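# Hang ball-filled shallow basket on stand peg by cord

## Task

Lift the shallow basket by its cord handle and hang it on the peg of the stand. It only counts if all the balls are still inside the basket at the end.

## Robot and tools

Robot: two arms, left_arm and right_arm, each with a parallel two-finger gripper and a wrist camera. Fixed cameras are cam_high and cam_low. Wrist cameras are cam_left_wrist and cam_right_wrist. All four images are 672x504 pixels. A camera stand is bolted to the floor behind the arms.

Frames. The scene frame has its origin at table-top height, midway between the arms' nominal bases. +z is up, +x points out over the table, and left_arm is on the +y side. Arm names do not match image sides. The calibrated bases are: left_arm at (-0.033, +0.318, 0) m, right_arm at (-0.038, -0.373, 0) m, both nearly unrotated. Hand positions, velocities, targets and wrist-camera poses in results are given in that arm's own base frame. Fixed cameras and the table use the scene frame. Commanded offsets are along the axes of that arm's current Hand target. The fingers point along the gripper's +z and open and close along its y. end_effector_position is the point between the pads, about 1 cm behind the tips. Reported poses can be off by a few cm, more at long reach.

Command rows. Every moving call uses rows of 14 numbers, each in [-1, 1], always for both arms: dx, dy, dz, rx, ry, rz, opening for left_arm, then the same seven for right_arm. The first six are an offset, not a pose. They are measured from that arm's Hand target as it stood when the action or move began, along its own axes. 1.0 equals 0.6 m of translation or 180 degrees of rotation. rx, ry, rz form one rotation vector. Offsets accumulate: sending the same offset again moves the arm further. Sending six zeros re-asks for the current Hand target. Opening is absolute, not an offset: +1 is fully open (0.094 m) and -1 is closed. A 0 there is a real command, so repeat the present opening to keep a gripper as it is.

execute_actions(actions, cameras): actions is a list of actions. Each action has up to 15 rows, one per 1/30 s step. A shorter action repeats its last row. Every row in an action counts from the same start pose. Images return only for an empty list or when cameras names them. ["all"] means every camera, [] means none. An unknown camera name makes the call invalid.

move(target, speed, blend, opening_speed, grip_force, blocking, cameras): target is one 14-number row, or a list of up to 15 rows. All rows in the list are offsets from the same starting Hand targets. Each gripper travels in a straight line and turns the short way. speed is the top speed in m/s, from 0.002 to 2.9, default 0.25; turning is capped at twice that in rad/s. Give one speed, or one per target. blend, in m, rounds corners in a list; 0 stops at each point. opening_speed is the rate of finger travel on the -1..+1 scale per second, at least 0.2. Use it to close gently on fragile or soft things. grip_force is the per-pad force limit in N, from 10 to 50 (full). It stays in effect until changed, and fingers close slowly when it is low. blocking=false returns after about 0.5 s while the motion continues. A move is capped at 10 s. It does not avoid obstacles or the other arm. The gripper lags the path and can overshoot, more when fast or at full stretch. Do not route a path close past an arm's own base; go around it. A new first-target opening pauses the paths only when the target is within 10 mm. Openings on later targets are applied after the arms arrive and settle.

wait(seconds 0-10), stop() (brakes a running move) and zoom_image(camera, region [x0,y0,x1,y1] pixels, at most 504x504, from the newest image) are the helper tools. finished_scene(scene: current scene number) ends the scene for good. The basket must stay hung with all balls inside without the robot's help.

Results. Each result gives end_effector_position (m) and end_effector_quat_wxyz, plus the Hand target: the last commanded pose after clipping. The next offsets start from the Hand target. Joint positions end with the finger opening in m. grip_measured is the opening on the command scale. It reads up to about 2.5 mm wide when empty, and narrower than the part when squeezing. grip_effort_nm is the gripper motor effort: negative means closing. It is only a rough sign of a grasp. Joint torques include gravity and carry offsets and noise. Joint velocities read "within noise" when the arm is still. A move adds a "move:" line with its ending: done means within 10 mm and 2 degrees; other endings are off_target, moving, held and fault. It also lists limits: paced means the pose was clipped, held means steps were withheld. Calls with actions also list positions at some steps. MOTOR HOT appears at 75 °C. At 90 °C an OVER-TEMPERATURE FAULT folds that arm away for the rest of the scene.

Control notes. Commanded orientation is clipped to within 40 degrees of the measured one at each step. Friction and load can leave the gripper a few cm short. Another command, even all zeros, asks for the target again; then send the remaining gap as an offset. An arm stopped by contact keeps pushing. To release it, command a target back beyond the gripper's current spot.

Avoid: dropping the basket or spilling balls, releasing anything still moving, and knocking anything off the table. Do not hit the stand, the table or heavy objects hard. Never let the arms, grippers or wrist cameras touch each other, and don't pinch the other arm's fingers. Don't strain the camera cables. Don't hold loads or stretch out for long, which heats motors. Move slowly near contacts: faster motion and targets set deeper past a contact press harder. A loose object may occasionally be nudged by outside forces.

Each tool is called by a JSON object that holds its "op" and its "data", one argument or row to a line.

## Session

{"op": "execute_actions", "data": {
  "actions": []
}}

Scene clock: 0.00 s.
left_arm: end_effector_position=(+0.3724, -0.0071, +0.1504) grip_measured=+1.000 grip_effort_nm=n/a end_effector_quat_wxyz=(+0.698, +0.027, +0.716, +0.016) | right_arm: end_effector_position=(+0.3770, +0.0230, +0.1485) grip_measured=+1.000 grip_effort_nm=n/a end_effector_quat_wxyz=(+0.697, -0.043, +0.715, +0.045)
Joint positions: left_arm=[-0.029 1.528 0.182 1.32 -0.014 0.059 0.094] | right_arm=[-0.002 1.568 0.201 1.341 -0.127 0.003 0.094]
Joint velocities: within noise
Joint torques (N m): no reading
Heat: left arm: 42 °C; right arm: 35 °C.
Hand target: left_arm +0.3740, -0.0072, +0.1595; +0.708, +0.026, +0.706, +0.016 | right_arm +0.3783, +0.0230, +0.1552; +0.704, -0.043, +0.708, +0.045
Tool commands: left_gripper/opening=+1.0 right_gripper/opening=+1.0

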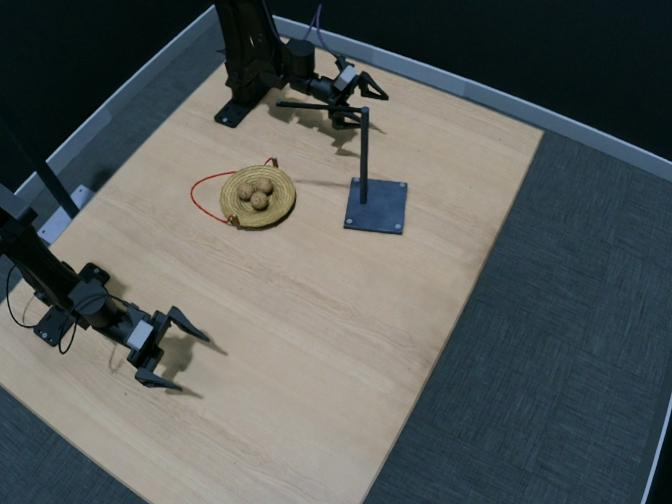

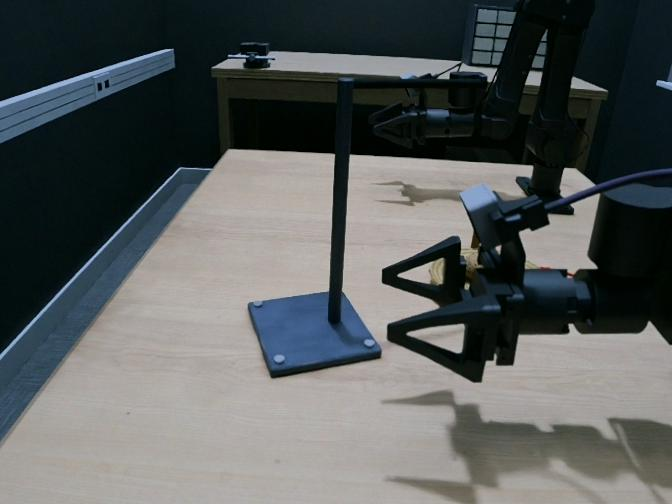

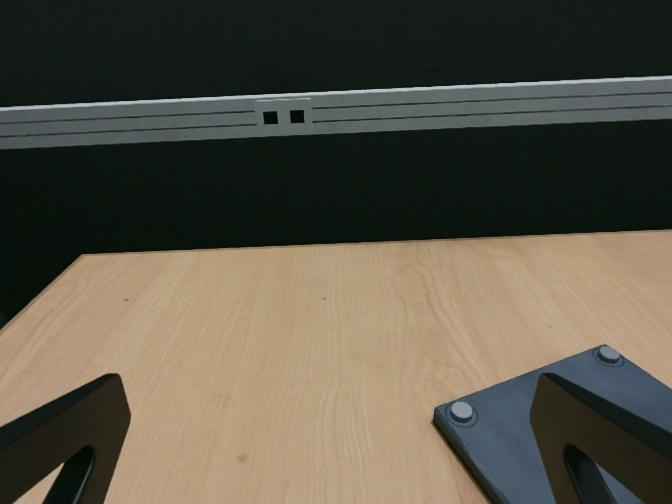

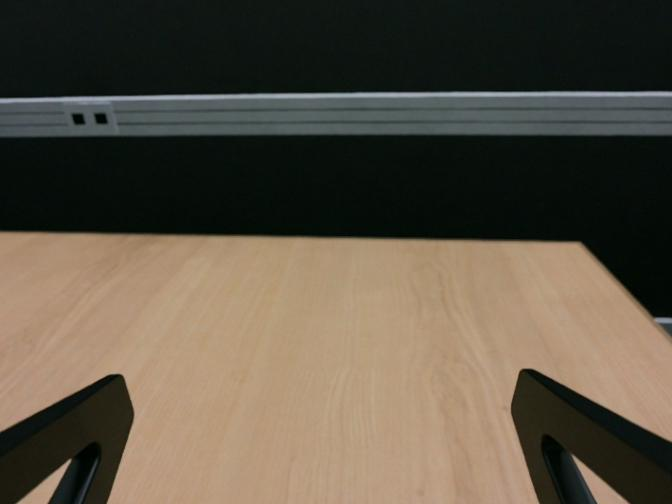

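{"op": "move", "data": {
  "target": [0,0,0,0,0,0,1,-0.275,0.317,-0.173,-0.211,0.24,-0.087,1],
  "cameras": ["all"]
}}

Scene clock: 10.70 s.
left_arm: end_effector_position=(+0.3724, -0.0071, +0.1504) grip_measured=+1.000 grip_effort_nm=0.01 end_effector_quat_wxyz=(+0.698, +0.027, +0.716, +0.016) | right_arm: end_effector_position=(+0.2530, +0.1965, +0.3108) grip_measured=+1.000 grip_effort_nm=-0.01 end_effector_quat_wxyz=(+0.339, -0.363, +0.854, +0.156)
Joint positions: left_arm=[-0.029 1.528 0.182 1.32 -0.014 0.059 0.094] | right_arm=[0.548 1.232 1.511 -1.107 -0.196 -0.179 0.094]
Joint torques (N m): left_arm=[-0.02 -3.9 5.23 1.76 0.02 -0.01] | right_arm=[0.68 -3.43 9.87 1.06 -0.04 -0.05]
Heat: left arm: 42 °C; right arm: 37 °C.
Hand target: left_arm +0.3740, -0.0072, +0.1595; +0.708, +0.026, +0.706, +0.016 | right_arm +0.2526, +0.1984, +0.3211; +0.348, -0.369, +0.848, +0.155
Off the commanded pose: left_arm 0.009 m, 2 deg | right_arm 0.011 m, 1 deg.
move: off_target (right_arm)

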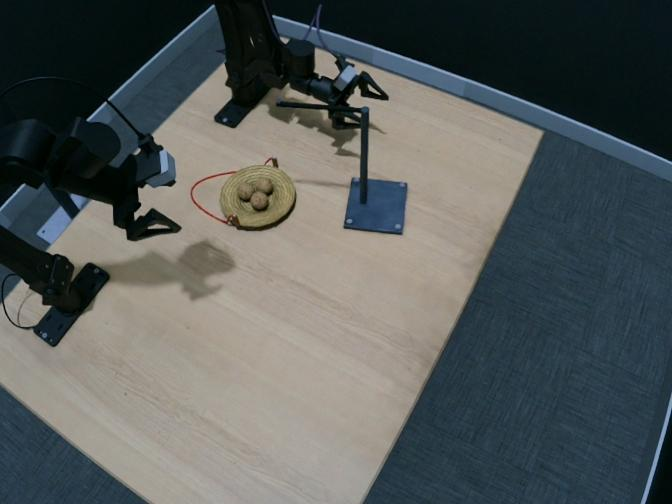

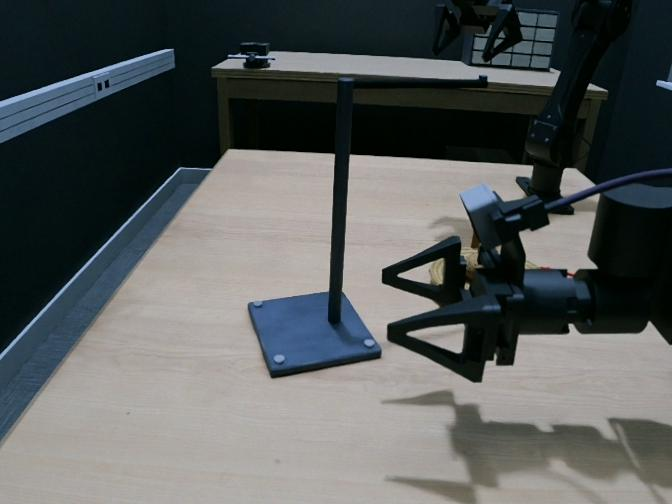

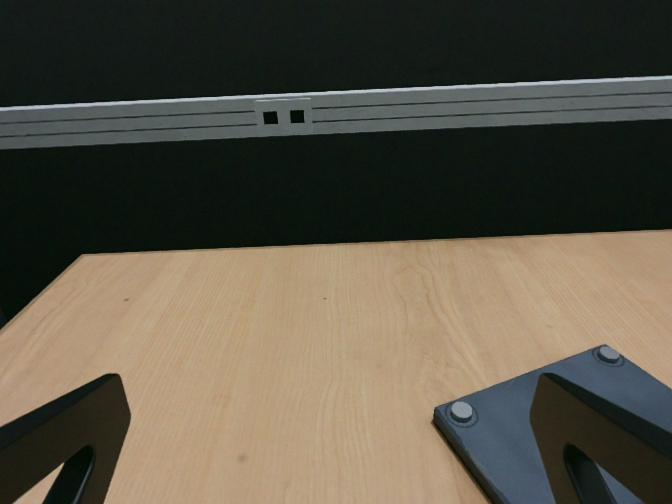

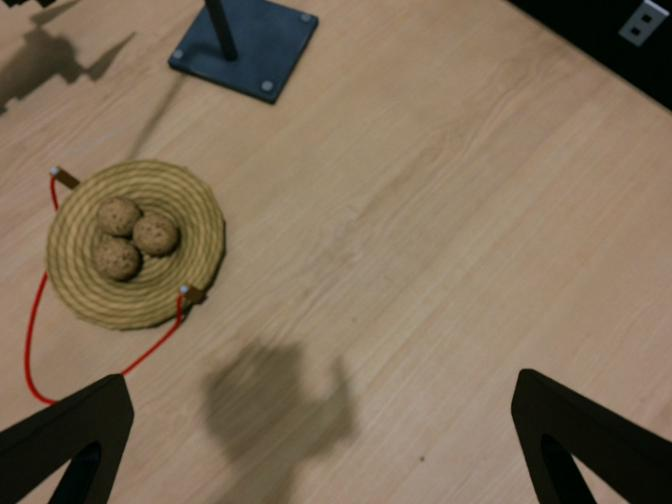

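{"op": "move", "data": {
  "target": [
    [0,0.095,-0.287,0,0,0,1,0,0,0,0,0,0,1],
    [-0.4,0.095,-0.287,0.211,0.24,0.087,1,0,0,0,0,0,0,1]
  ],
  "blend": 0.02,
  "cameras": ["all"]
}}

Scene clock: 31.57 s.
left_arm: end_effector_position=(+0.2030, +0.0421, +0.3959) grip_measured=+1.000 grip_effort_nm=0.00 end_effector_quat_wxyz=(+0.706, +0.184, +0.683, -0.038) | right_arm: end_effector_position=(+0.2530, +0.1965, +0.3107) grip_measured=+1.000 grip_effort_nm=-0.01 end_effector_quat_wxyz=(+0.338, -0.363, +0.854, +0.156)
Joint positions: left_arm=[1.25 0.629 0.835 -0.02 1.567 0.023 0.094] | right_arm=[0.548 1.232 1.511 -1.107 -0.196 -0.179 0.094]
Joint torques (N m): left_arm=[-0.61 1.87 8.24 0.83 -0.01 -0.03] | right_arm=[0.5 -3.41 9.77 1.08 -0.09 -0.12]
Heat: left arm: 43 °C; right arm: 37 °C.
Hand target: left_arm +0.2018, +0.0381, +0.4020; +0.430, +0.307, +0.843, -0.095 | right_arm +0.2527, +0.1984, +0.3211; +0.348, -0.369, +0.848, +0.155
Off the commanded pose: left_arm 0.007 m, 50 deg; orientation clipped | right_arm 0.011 m, 1 deg.
joint sent to its limit (left arm) — joint 5 (wrist yaw), upper limit. The joint targets are off in orientation, not in position.
move: off_target (left_arm, right_arm); limits=paced

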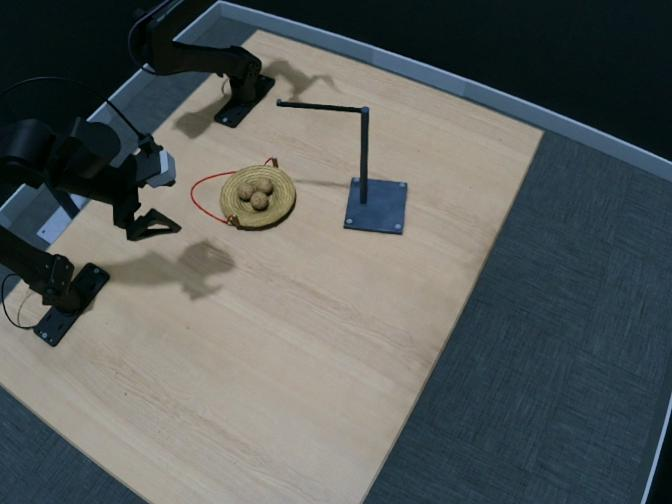

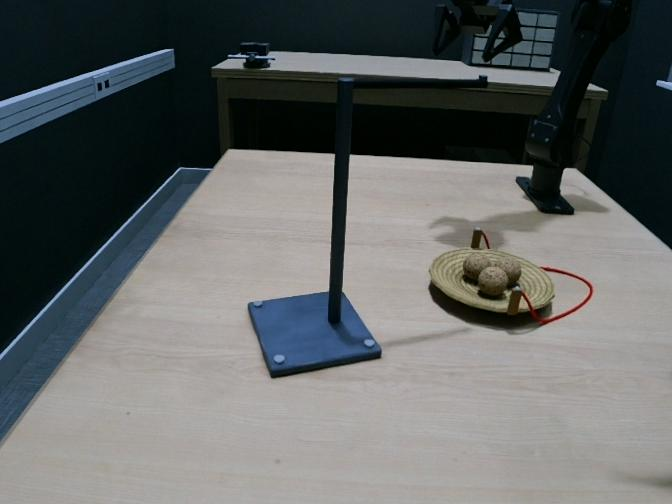

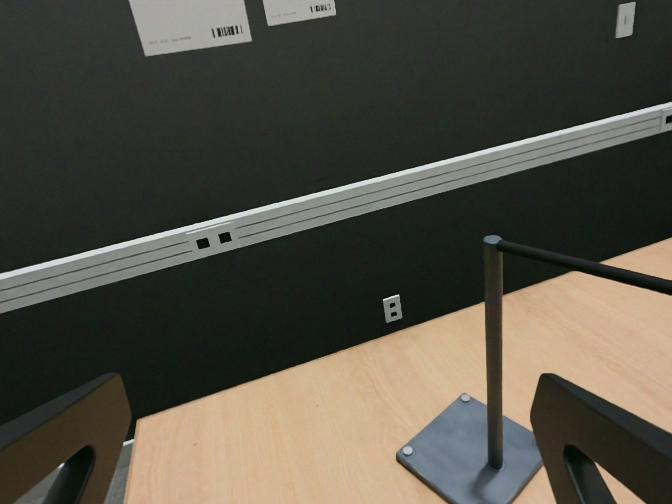

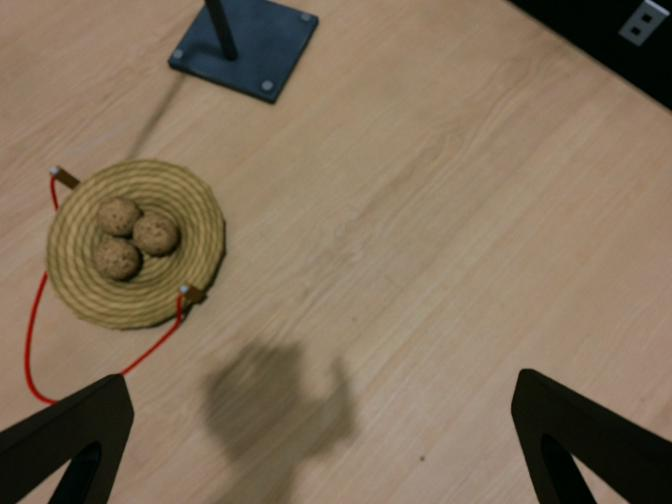

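{"op": "move", "data": {
  "target": [-0.041,0.2,0.088,0,0,0,1,0,0,0,0,0,0,1],
  "cameras": ["all"]
}}

Scene clock: 48.40 s.
left_arm: end_effector_position=(+0.3203, +0.1043, +0.3948) grip_measured=+1.000 grip_effort_nm=0.01 end_effector_quat_wxyz=(+0.468, +0.269, +0.840, -0.056) | right_arm: end_effector_position=(+0.2530, +0.1965, +0.3107) grip_measured=+1.000 grip_effort_nm=-0.01 end_effector_quat_wxyz=(+0.338, -0.363, +0.854, +0.156)
Joint positions: left_arm=[0.732 1.603 2.117 -1.547 0.868 1.098 0.094] | right_arm=[0.548 1.232 1.511 -1.107 -0.196 -0.179 0.094]
Joint torques (N m): left_arm=[-0.61 -4.1 7.31 0.74 0.55 0.09] | right_arm=[0.66 -3.32 9.77 1.06 -0.05 -0.05]
Heat: left arm: 44 °C; right arm: 37 °C.
Hand target: left_arm +0.3199, +0.1001, +0.4015; +0.430, +0.307, +0.844, -0.095 | right_arm +0.2527, +0.1984, +0.3211; +0.348, -0.369, +0.848, +0.155
Off the commanded pose: left_arm 0.008 m, 8 deg | right_arm 0.011 m, 1 deg.
joint sent to its limit (left arm) — joint 4 (wrist pitch), lower limit. The joint targets are off in orientation, not in position.
move: off_target (left_arm, right_arm)

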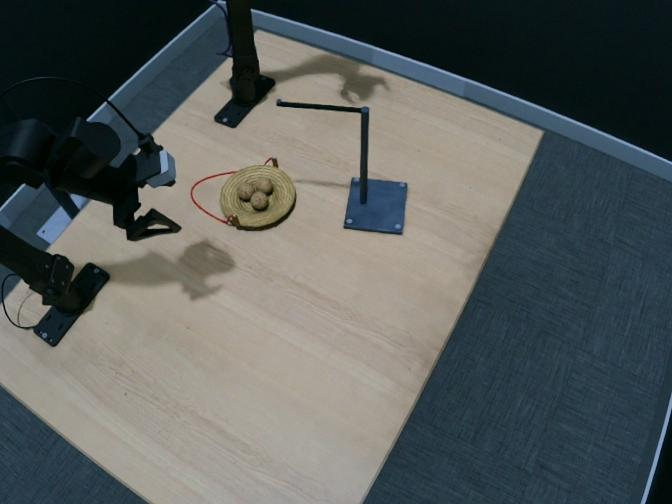

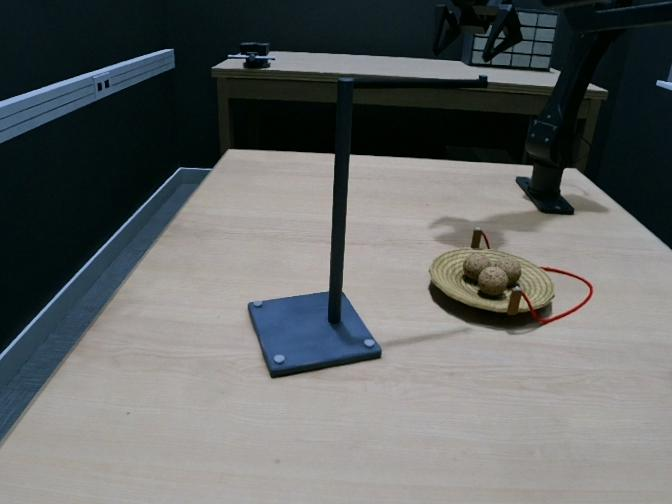

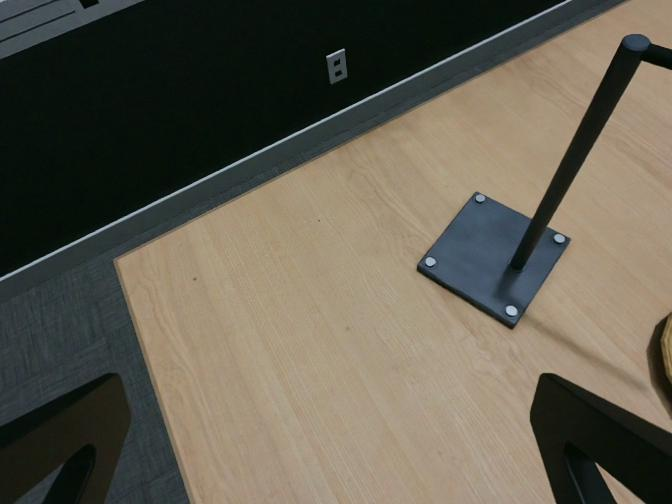

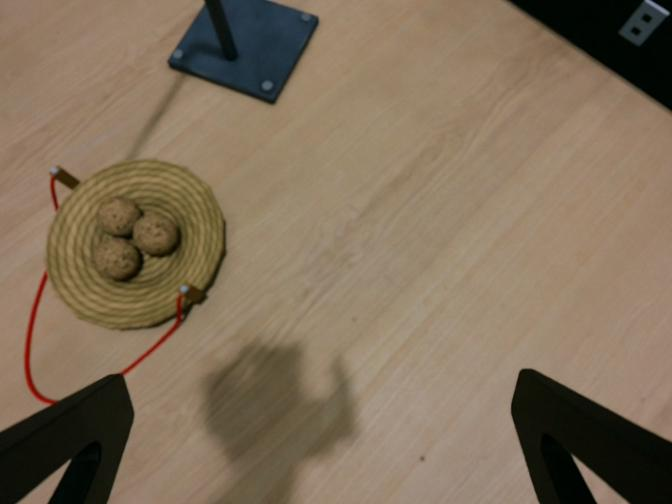

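{"op": "move", "data": {
  "target": [0,0,0,0,0,0,1,0.237,-0.356,0.147,0.211,-0.24,0.087,1]
}}

{"op": "move", "data": {
  "target": [
    [-0.118,-0.285,0.052,0.038,0.287,0,1,0,0,0,0,0,0,1],
    [-0.063,-0.758,0.088,0.161,0.252,0.258,1,0,0,0,0,0,0,1]
  ],
  "blend": 0.05,
  "cameras": ["all"]
}}

Scene clock: 73.33 s.
left_arm: end_effector_position=(+0.3202, +0.1043, +0.3946) grip_measured=+1.000 grip_effort_nm=0.01 end_effector_quat_wxyz=(+0.468, +0.269, +0.840, -0.056) | right_arm: end_effector_position=(+0.3835, +0.0287, +0.1569) grip_measured=+1.000 grip_effort_nm=-0.01 end_effector_quat_wxyz=(+0.701, -0.050, +0.710, +0.046)
Joint positions: left_arm=[0.732 1.603 2.117 -1.547 0.867 1.098 0.094] | right_arm=[0.015 1.552 0.234 1.304 -0.121 -0.006 0.094]
Joint torques (N m): left_arm=[-0.61 -4.14 7.31 0.75 0.58 0.09] | right_arm=[-0.34 -4.4 4.25 1.91 0.11 0.07]
Heat: left arm: 43 °C; right arm: 37 °C.
Hand target: left_arm +0.3199, +0.1001, +0.4015; +0.430, +0.307, +0.844, -0.095 | right_arm +0.3822, +0.0257, +0.1568; +0.704, -0.043, +0.708, +0.045
Off the commanded pose: left_arm 0.008 m, 8 deg | right_arm 0.003 m, 1 deg.
joint sent to its limit (left arm) — joint 4 (wrist pitch), lower limit. The joint targets are off in orientation, not in position.
move: off_target (left_arm)

Scene clock: 77.63 s.
left_arm: end_effector_position=(+0.0989, -0.2995, +0.3425) grip_measured=+1.000 grip_effort_nm=0.00 end_effector_quat_wxyz=(+0.238, +0.682, +0.680, -0.122) | right_arm: end_effector_position=(+0.3835, +0.0287, +0.1570) grip_measured=+1.000 grip_effort_nm=-0.01 end_effector_quat_wxyz=(+0.701, -0.050, +0.710, +0.046)
Joint positions: left_arm=[-1.253 1.513 2.04 -1.556 0.004 0.32 0.094] | right_arm=[0.015 1.552 0.234 1.304 -0.121 -0.006 0.094]
Joint torques (N m): left_arm=[-0.23 -3.77 7.43 0.95 -0.02 -0.04] | right_arm=[-0.38 -4.27 3.86 1.89 0.1 0.09]
Heat: left arm: 43 °C; right arm: 38 °C.
Hand target: left_arm +0.0989, -0.2996, +0.3512; +0.000, +0.708, +0.707, +0.000 | right_arm +0.3822, +0.0257, +0.1568; +0.704, -0.043, +0.708, +0.045
Off the commanded pose: left_arm 0.009 m, 31 deg | right_arm 0.003 m, 1 deg.
joint sent to its limit (left arm) — joint 4 (wrist pitch), lower limit. The joint targets are off in orientation, not in position.
move: off_target (left_arm); limits=paced

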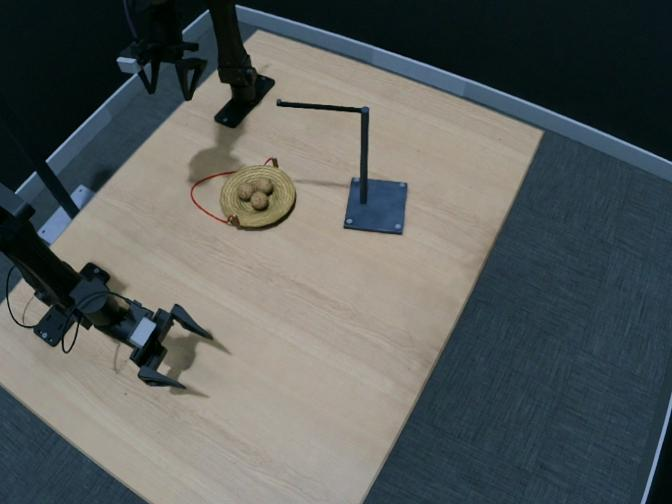

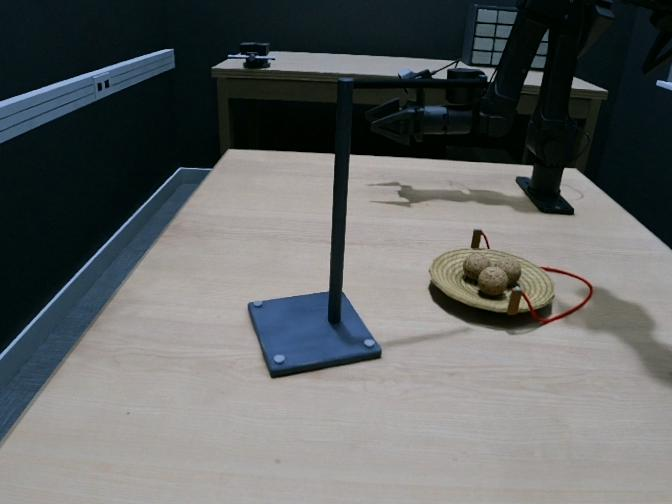

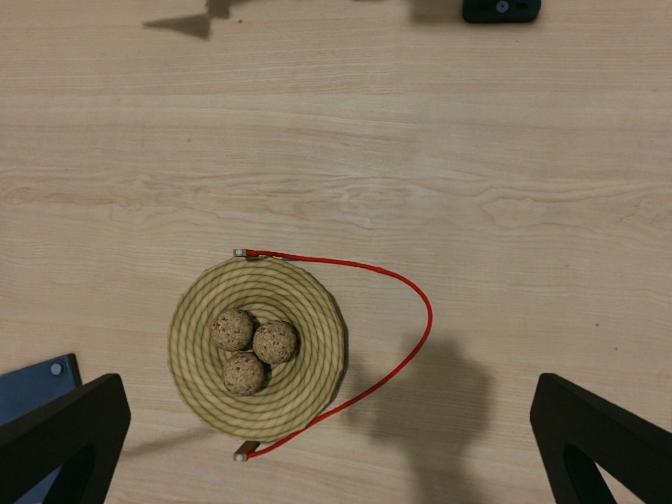

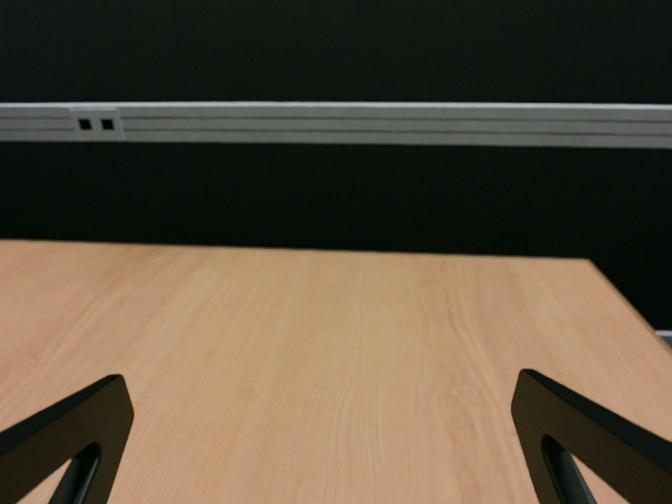

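{"op": "move", "data": {
  "target": [-0.003,-0.053,0.4,0,0,0,0,0,0,0,0,0,0,1],
  "cameras": ["cam_left_wrist"]
}}

Scene clock: 85.83 s.
left_arm: end_effector_position=(+0.0686, -0.2958, +0.1091) grip_measured=+0.001 grip_effort_nm=-0.07 end_effector_quat_wxyz=(-0.009, +0.708, +0.707, +0.009) | right_arm: end_effector_position=(+0.3835, +0.0287, +0.1570) grip_measured=+1.000 grip_effort_nm=-0.01 end_effector_quat_wxyz=(+0.701, -0.050, +0.710, +0.046)
Joint positions: left_arm=[-1.35 1.718 1.397 -1.276 -0.006 0.222 0.047] | right_arm=[0.015 1.552 0.234 1.304 -0.121 -0.006 0.094]
Joint torques (N m): left_arm=[-0.5 -6.27 6.11 0.24 0.07 -0.06] | right_arm=[-0.2 -4.22 4.07 1.84 0.11 0.04]
Heat: left arm: 43 °C; right arm: 39 °C.
Hand target: left_arm +0.0672, -0.3013, +0.1113; +0.000, +0.708, +0.707, +0.000 | right_arm +0.3822, +0.0257, +0.1568; +0.704, -0.043, +0.708, +0.045
Off the commanded pose: left_arm 0.006 m, 1 deg | right_arm 0.003 m, 1 deg.
move: done
Images, in order (width x height): cam_left_wrist 672x504.

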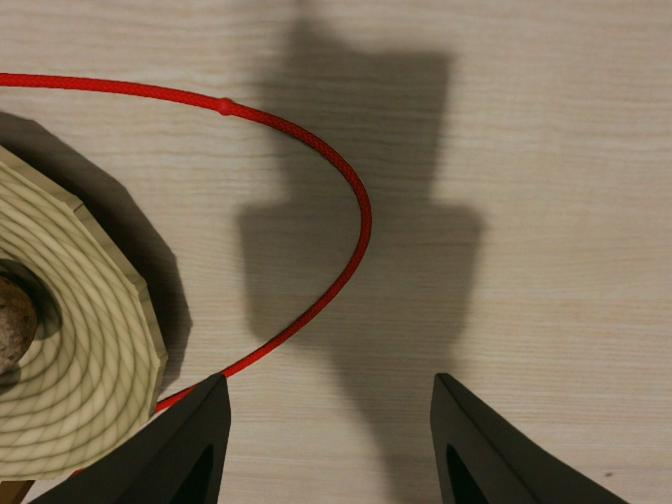

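{"op": "move", "data": {
  "target": [-0.002,-0.021,0.157,0,0,0,0,0,0,0,0,0,0,1],
  "cameras": ["cam_left_wrist"],
  "speed": 0.1
}}

Scene clock: 93.37 s.
left_arm: end_effector_position=(+0.0557, -0.2926, +0.0251) grip_measured=+0.001 grip_effort_nm=-0.06 end_effector_quat_wxyz=(-0.012, +0.709, +0.705, +0.012) | right_arm: end_effector_position=(+0.3835, +0.0287, +0.1570) grip_measured=+1.000 grip_effort_nm=-0.01 end_effector_quat_wxyz=(+0.701, -0.050, +0.710, +0.046)
Joint positions: left_arm=[-1.39 1.783 1.13 -0.952 -0.007 0.185 0.047] | right_arm=[0.015 1.552 0.234 1.304 -0.121 -0.006 0.094]
Joint torques (N m): left_arm=[-0.5 -4.98 4.19 0.69 0.07 -0.09] | right_arm=[-0.35 -4.38 4.14 1.87 0.11 0.09]
Heat: left arm: 43 °C; right arm: 40 °C.
Hand target: left_arm +0.0547, -0.3024, +0.0170; +0.000, +0.708, +0.707, +0.000 | right_arm +0.3822, +0.0257, +0.1568; +0.704, -0.043, +0.708, +0.045
Off the commanded pose: left_arm 0.013 m, 2 deg | right_arm 0.003 m, 1 deg.
move: off_target (left_arm)
Images, in order (width x height): cam_left_wrist 672x504.

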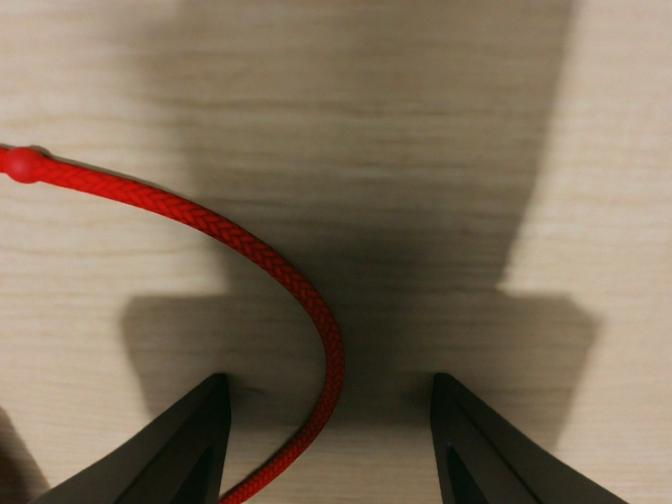

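{"op": "move", "data": {
  "target": [-0.01,0,0.02,0,0,0,0,0,0,0,0,0,0,1],
  "cameras": ["cam_left_wrist"],
  "speed": 0.05
}}

Scene clock: 96.97 s.
left_arm: end_effector_position=(+0.0556, -0.2928, +0.0247) grip_measured=+0.001 grip_effort_nm=-0.06 end_effector_quat_wxyz=(-0.012, +0.709, +0.705, +0.012) | right_arm: end_effector_position=(+0.3835, +0.0287, +0.1570) grip_measured=+1.000 grip_effort_nm=-0.01 end_effector_quat_wxyz=(+0.701, -0.050, +0.710, +0.046)
Joint positions: left_arm=[-1.391 1.784 1.13 -0.95 -0.007 0.185 0.047] | right_arm=[0.015 1.552 0.234 1.304 -0.121 -0.006 0.094]
Joint torques (N m): left_arm=[-0.79 -2.65 3.92 1.05 0.08 -0.11] | right_arm=[-0.27 -4.16 4.08 1.85 0.1 0.09]
Heat: left arm: 43 °C; right arm: 40 °C.
Hand target: left_arm +0.0548, -0.3084, +0.0050; +0.000, +0.708, +0.707, +0.001 | right_arm +0.3822, +0.0257, +0.1568; +0.704, -0.043, +0.708, +0.045
Off the commanded pose: left_arm 0.025 m, 2 deg | right_arm 0.003 m, 1 deg.
move: off_target (left_arm)
Images, in order (width x height): cam_left_wrist 672x504.

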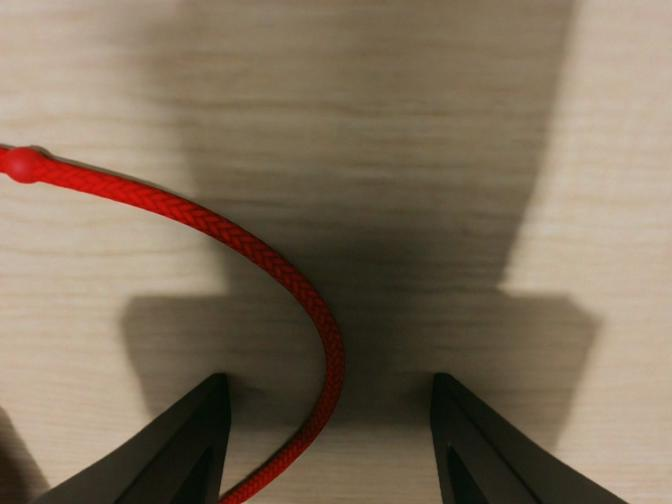

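{"op": "move", "data": {
  "target": [0.007,0,-0.045,0,0,0,0,0,0,0,0,0,0,1],
  "cameras": ["cam_left_wrist"],
  "speed": 0.05
}}

Scene clock: 99.83 s.
left_arm: end_effector_position=(+0.0556, -0.2930, +0.0258) grip_measured=+0.001 grip_effort_nm=-0.06 end_effector_quat_wxyz=(-0.013, +0.708, +0.706, +0.013) | right_arm: end_effector_position=(+0.3835, +0.0287, +0.1570) grip_measured=+1.000 grip_effort_nm=-0.01 end_effector_quat_wxyz=(+0.701, -0.050, +0.710, +0.046)
Joint positions: left_arm=[-1.391 1.784 1.134 -0.956 -0.007 0.182 0.047] | right_arm=[0.015 1.552 0.234 1.304 -0.121 -0.006 0.094]
Joint torques (N m): left_arm=[-0.57 -6.24 7.68 0.14 0.08 -0.07] | right_arm=[-0.31 -3.99 4.08 1.85 0.06 0.07]
Heat: left arm: 42 °C; right arm: 40 °C.
Hand target: left_arm +0.0548, -0.3043, +0.0320; +0.000, +0.708, +0.707, +0.000 | right_arm +0.3822, +0.0257, +0.1568; +0.704, -0.043, +0.708, +0.045
Off the commanded pose: left_arm 0.013 m, 2 deg | right_arm 0.003 m, 1 deg.
move: off_target (left_arm)
Images, in order (width x height): cam_left_wrist 672x504.

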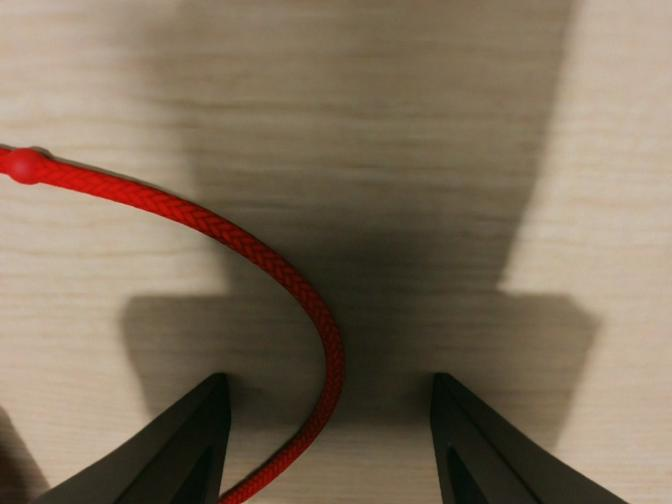

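{"op": "move", "data": {
  "target": [0,0,0,0,0,0,-1,0,0,0,0,0,0,1],
  "cameras": ["cam_left_wrist"],
  "opening_speed": 0.6
}}

{"op": "move", "data": {
  "target": [0.05,0,-0.15,0,0,0,-1,0,0,0,0,0,0,1],
  "cameras": ["all"],
  "speed": 0.08
}}

Scene clock: 104.17 s.
left_arm: end_effector_position=(+0.0556, -0.2930, +0.0258) grip_measured=-0.968 grip_effort_nm=-0.95 end_effector_quat_wxyz=(-0.013, +0.707, +0.707, +0.013) | right_arm: end_effector_position=(+0.3835, +0.0287, +0.1570) grip_measured=+1.000 grip_effort_nm=-0.01 end_effector_quat_wxyz=(+0.701, -0.050, +0.710, +0.046)
Joint positions: left_arm=[-1.391 1.784 1.134 -0.956 -0.007 0.18 0.002] | right_arm=[0.015 1.552 0.234 1.304 -0.121 -0.006 0.094]
Joint torques (N m): left_arm=[-0.58 -6.27 7.68 0.13 0.08 -0.05] | right_arm=[-0.14 -4.3 4.15 1.87 0.06 0.1]
Heat: left arm: 42 °C; right arm: 40 °C.
Hand target: left_arm +0.0548, -0.3043, +0.0320; +0.000, +0.708, +0.707, +0.000 | right_arm +0.3822, +0.0257, +0.1568; +0.704, -0.043, +0.708, +0.045
Off the commanded pose: left_arm 0.013 m, 2 deg | right_arm 0.003 m, 1 deg.
move: off_target (left_arm)
Images, in order (width x height): cam_left_wrist 672x504.

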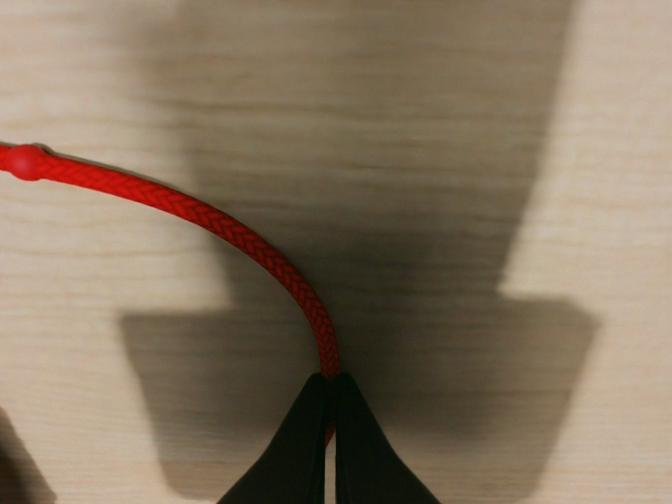

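Scene clock: 106.03 s.
left_arm: end_effector_position=(+0.0529, -0.2702, +0.1077) grip_measured=-0.972 grip_effort_nm=-1.03 end_effector_quat_wxyz=(-0.016, +0.707, +0.707, +0.015) | right_arm: end_effector_position=(+0.3835, +0.0287, +0.1570) grip_measured=+1.000 grip_effort_nm=-0.01 end_effector_quat_wxyz=(+0.701, -0.050, +0.710, +0.046)
Joint positions: left_arm=[-1.385 1.628 1.292 -1.277 -0.007 0.186 0.001] | right_arm=[0.015 1.552 0.234 1.304 -0.121 -0.006 0.094]
Joint torques (N m): left_arm=[0.65 -7.28 8.25 -0.09 0.07 0.07] | right_arm=[-0.14 -4.15 4.04 1.89 0.08 0.09]
Heat: left arm: 43 °C; right arm: 40 °C.
Hand target: left_arm +0.0547, -0.2742, +0.1220; +0.000, +0.708, +0.707, +0.000 | right_arm +0.3822, +0.0257, +0.1568; +0.704, -0.043, +0.708, +0.045
Off the commanded pose: left_arm 0.015 m, 2 deg | right_arm 0.003 m, 1 deg.
move: off_target (left_arm)

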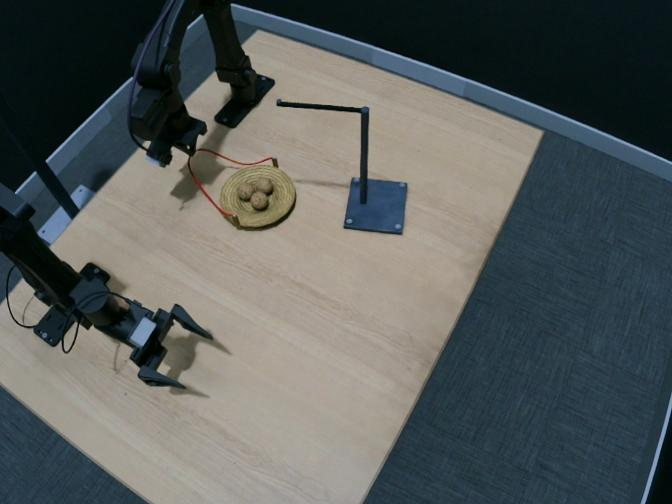

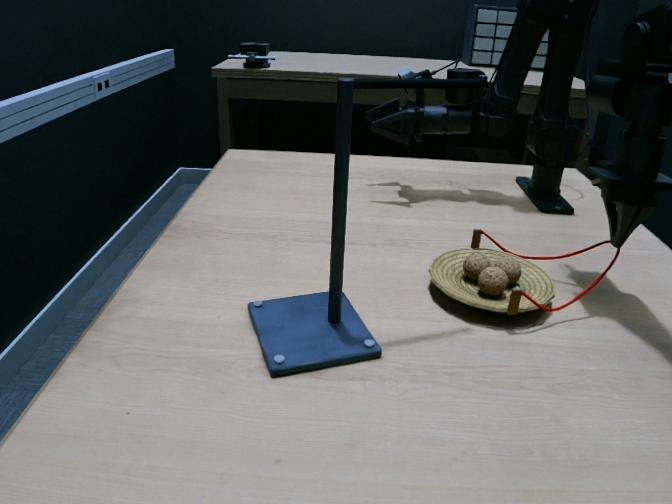

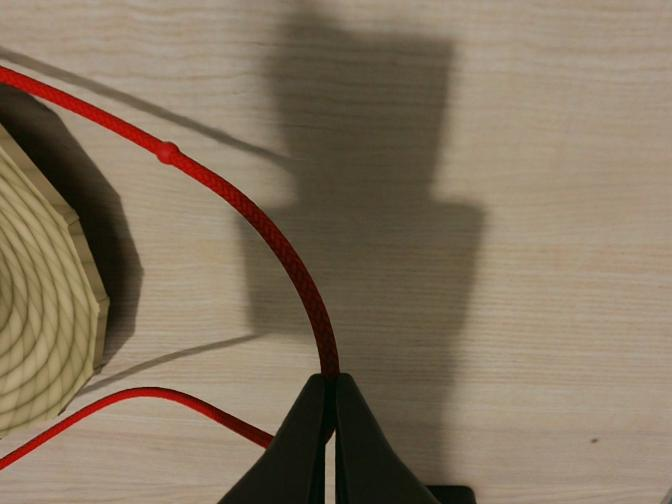

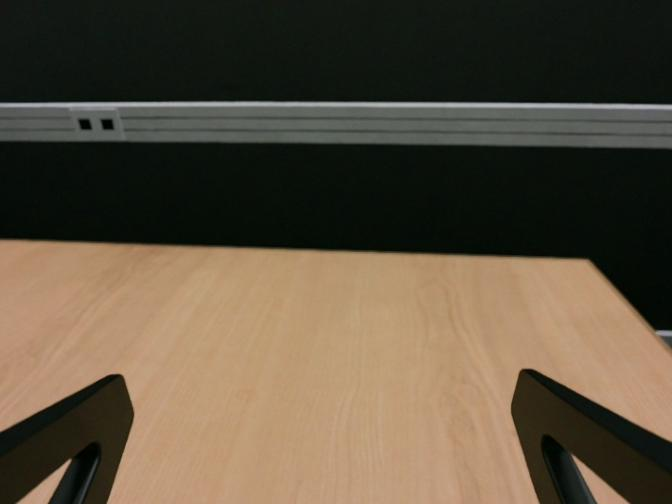

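{"op": "move", "data": {
  "target": [0,0,0,0,0,0,-1,-0.158,0.068,-0.21,-0.277,0.052,-0.024,1],
  "cameras": ["cam_right_wrist"]
}}

Scene clock: 116.87 s.
left_arm: end_effector_position=(+0.0529, -0.2700, +0.1078) grip_measured=-0.972 grip_effort_nm=-1.02 end_effector_quat_wxyz=(-0.016, +0.707, +0.707, +0.015) | right_arm: end_effector_position=(+0.2502, +0.0520, +0.2419) grip_measured=+1.000 grip_effort_nm=-0.01 end_effector_quat_wxyz=(+0.553, -0.360, +0.684, +0.312)
Joint positions: left_arm=[-1.385 1.628 1.292 -1.278 -0.007 0.186 0.001] | right_arm=[-0.566 1.214 0.898 -1.213 -1.376 -1.5 0.094]
Joint torques (N m): left_arm=[0.65 -7.3 8.27 -0.07 0.07 0.07] | right_arm=[-0.09 -3.06 9.33 -0.11 -0.68 -0.11]
Heat: left arm: 43 °C; right arm: 40 °C.
Hand target: left_arm +0.0547, -0.2742, +0.1220; +0.000, +0.708, +0.707, +0.001 | right_arm +0.2526, +0.0504, +0.2525; +0.563, -0.365, +0.674, +0.309
Off the commanded pose: left_arm 0.015 m, 2 deg | right_arm 0.011 m, 2 deg.
move: off_target (left_arm, right_arm)
Images, in order (width x height): cam_right_wrist 672x504.

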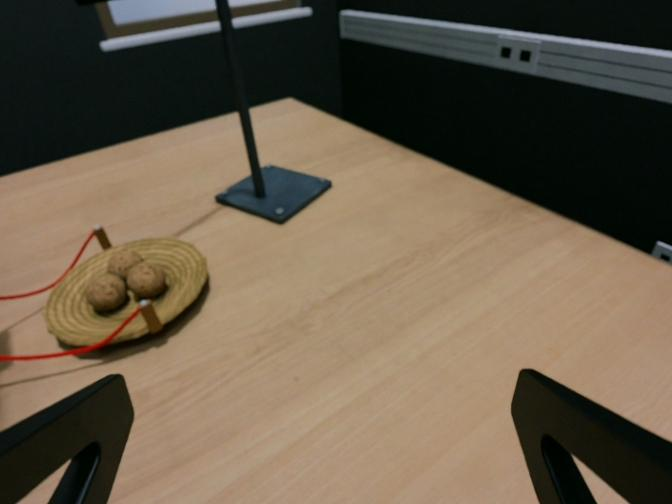

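{"op": "move", "data": {
  "target": [0,0,0,0,0,0,-1,0,0,0,-0.14,-0.12,0,1],
  "cameras": ["cam_right_wrist"]
}}

Scene clock: 120.13 s.
left_arm: end_effector_position=(+0.0529, -0.2700, +0.1078) grip_measured=-0.972 grip_effort_nm=-1.03 end_effector_quat_wxyz=(-0.016, +0.707, +0.707, +0.015) | right_arm: end_effector_position=(+0.2528, +0.0528, +0.2490) grip_measured=+1.000 grip_effort_nm=-0.01 end_effector_quat_wxyz=(+0.600, -0.346, +0.634, +0.344)
Joint positions: left_arm=[-1.385 1.628 1.292 -1.278 -0.007 0.186 0.001] | right_arm=[-0.571 1.395 0.919 -1.551 -1.524 -2.007 0.094]
Joint torques (N m): left_arm=[0.66 -7.28 8.27 -0.07 0.07 0.07] | right_arm=[-0.62 -4.26 4.64 -0.67 -0.73 -0.13]
Heat: left arm: 43 °C; right arm: 39 °C.
Hand target: left_arm +0.0547, -0.2742, +0.1220; +0.000, +0.708, +0.707, +0.001 | right_arm +0.2526, +0.0503, +0.2524; +0.586, -0.414, +0.474, +0.510
Off the commanded pose: left_arm 0.015 m, 2 deg | right_arm 0.004 m, 28 deg.
joint sent to its limit (right arm) — joint 4 (wrist pitch), lower limit. The joint targets are off in orientation, not in position.
move: off_target (left_arm, right_arm)
Images, in order (width x height): cam_right_wrist 672x504.

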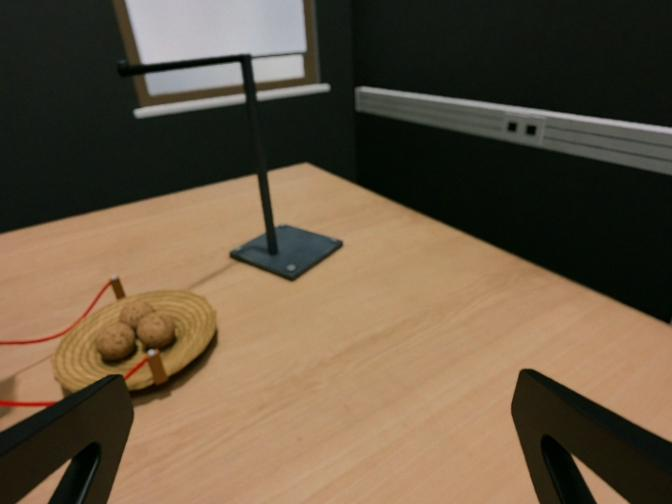

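{"op": "move", "data": {
  "target": [0.003,0.29,-0.19,0,0,0,-1,0,0,0,0,0,0,1],
  "cameras": ["all"],
  "speed": 0.1
}}

Scene clock: 128.70 s.
left_arm: end_effector_position=(+0.2273, -0.2703, +0.2322) grip_measured=-0.972 grip_effort_nm=-1.02 end_effector_quat_wxyz=(+0.097, +0.701, +0.706, -0.006) | right_arm: end_effector_position=(+0.2529, +0.0528, +0.2493) grip_measured=+1.000 grip_effort_nm=-0.01 end_effector_quat_wxyz=(+0.601, -0.346, +0.633, +0.344)
Joint positions: left_arm=[-0.878 1.776 1.948 -1.549 -0.006 0.687 0.001] | right_arm=[-0.571 1.395 0.919 -1.551 -1.525 -2.007 0.094]
Joint torques (N m): left_arm=[0.1 -5.5 8.17 0.35 0.07 0.08] | right_arm=[-0.49 -4.37 4.74 -0.66 -0.74 -0.1]
Heat: left arm: 43 °C; right arm: 38 °C.
Hand target: left_arm +0.2286, -0.2727, +0.2363; +0.000, +0.708, +0.707, +0.000 | right_arm +0.2526, +0.0503, +0.2524; +0.586, -0.414, +0.474, +0.510
Off the commanded pose: left_arm 0.005 m, 11 deg | right_arm 0.004 m, 28 deg.
joint sent to its limit (left arm) — joint 4 (wrist pitch), lower limit. The joint targets are off in orientation, not in position.
joint sent to its limit (right arm) — joint 4 (wrist pitch), lower limit. The joint targets are off in orientation, not in position.
move: off_target (left_arm, right_arm)

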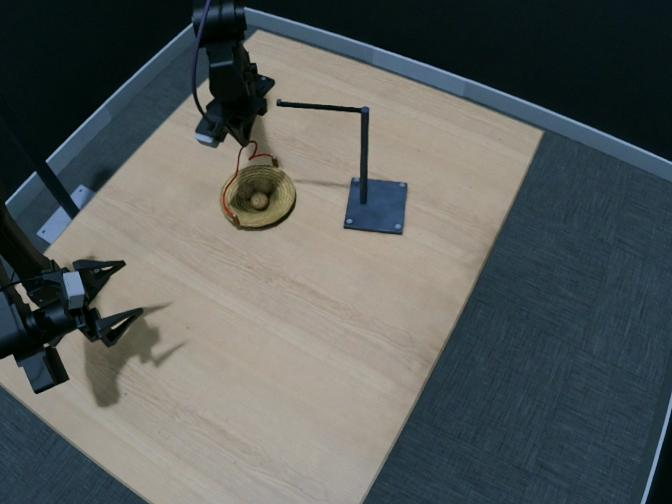

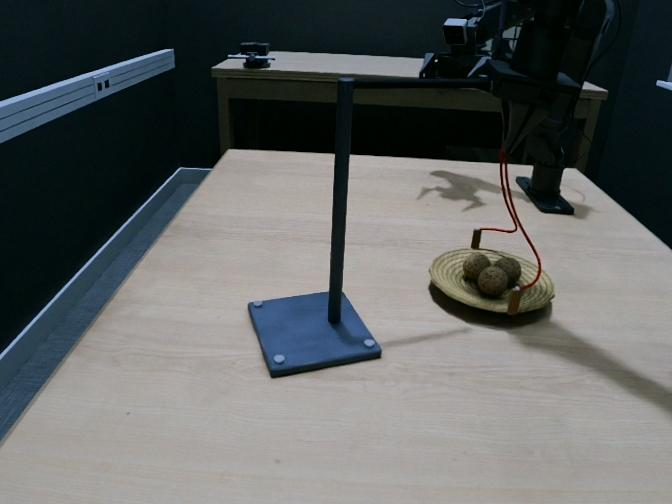

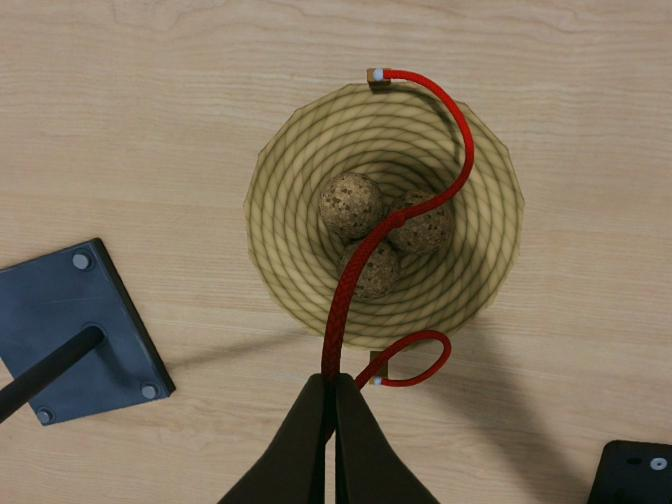

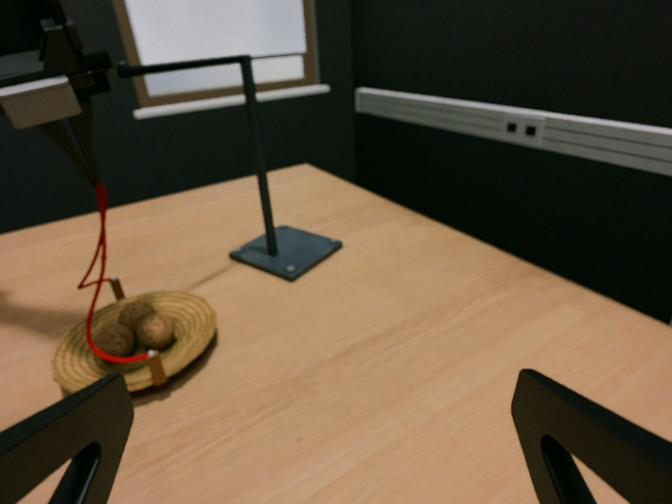

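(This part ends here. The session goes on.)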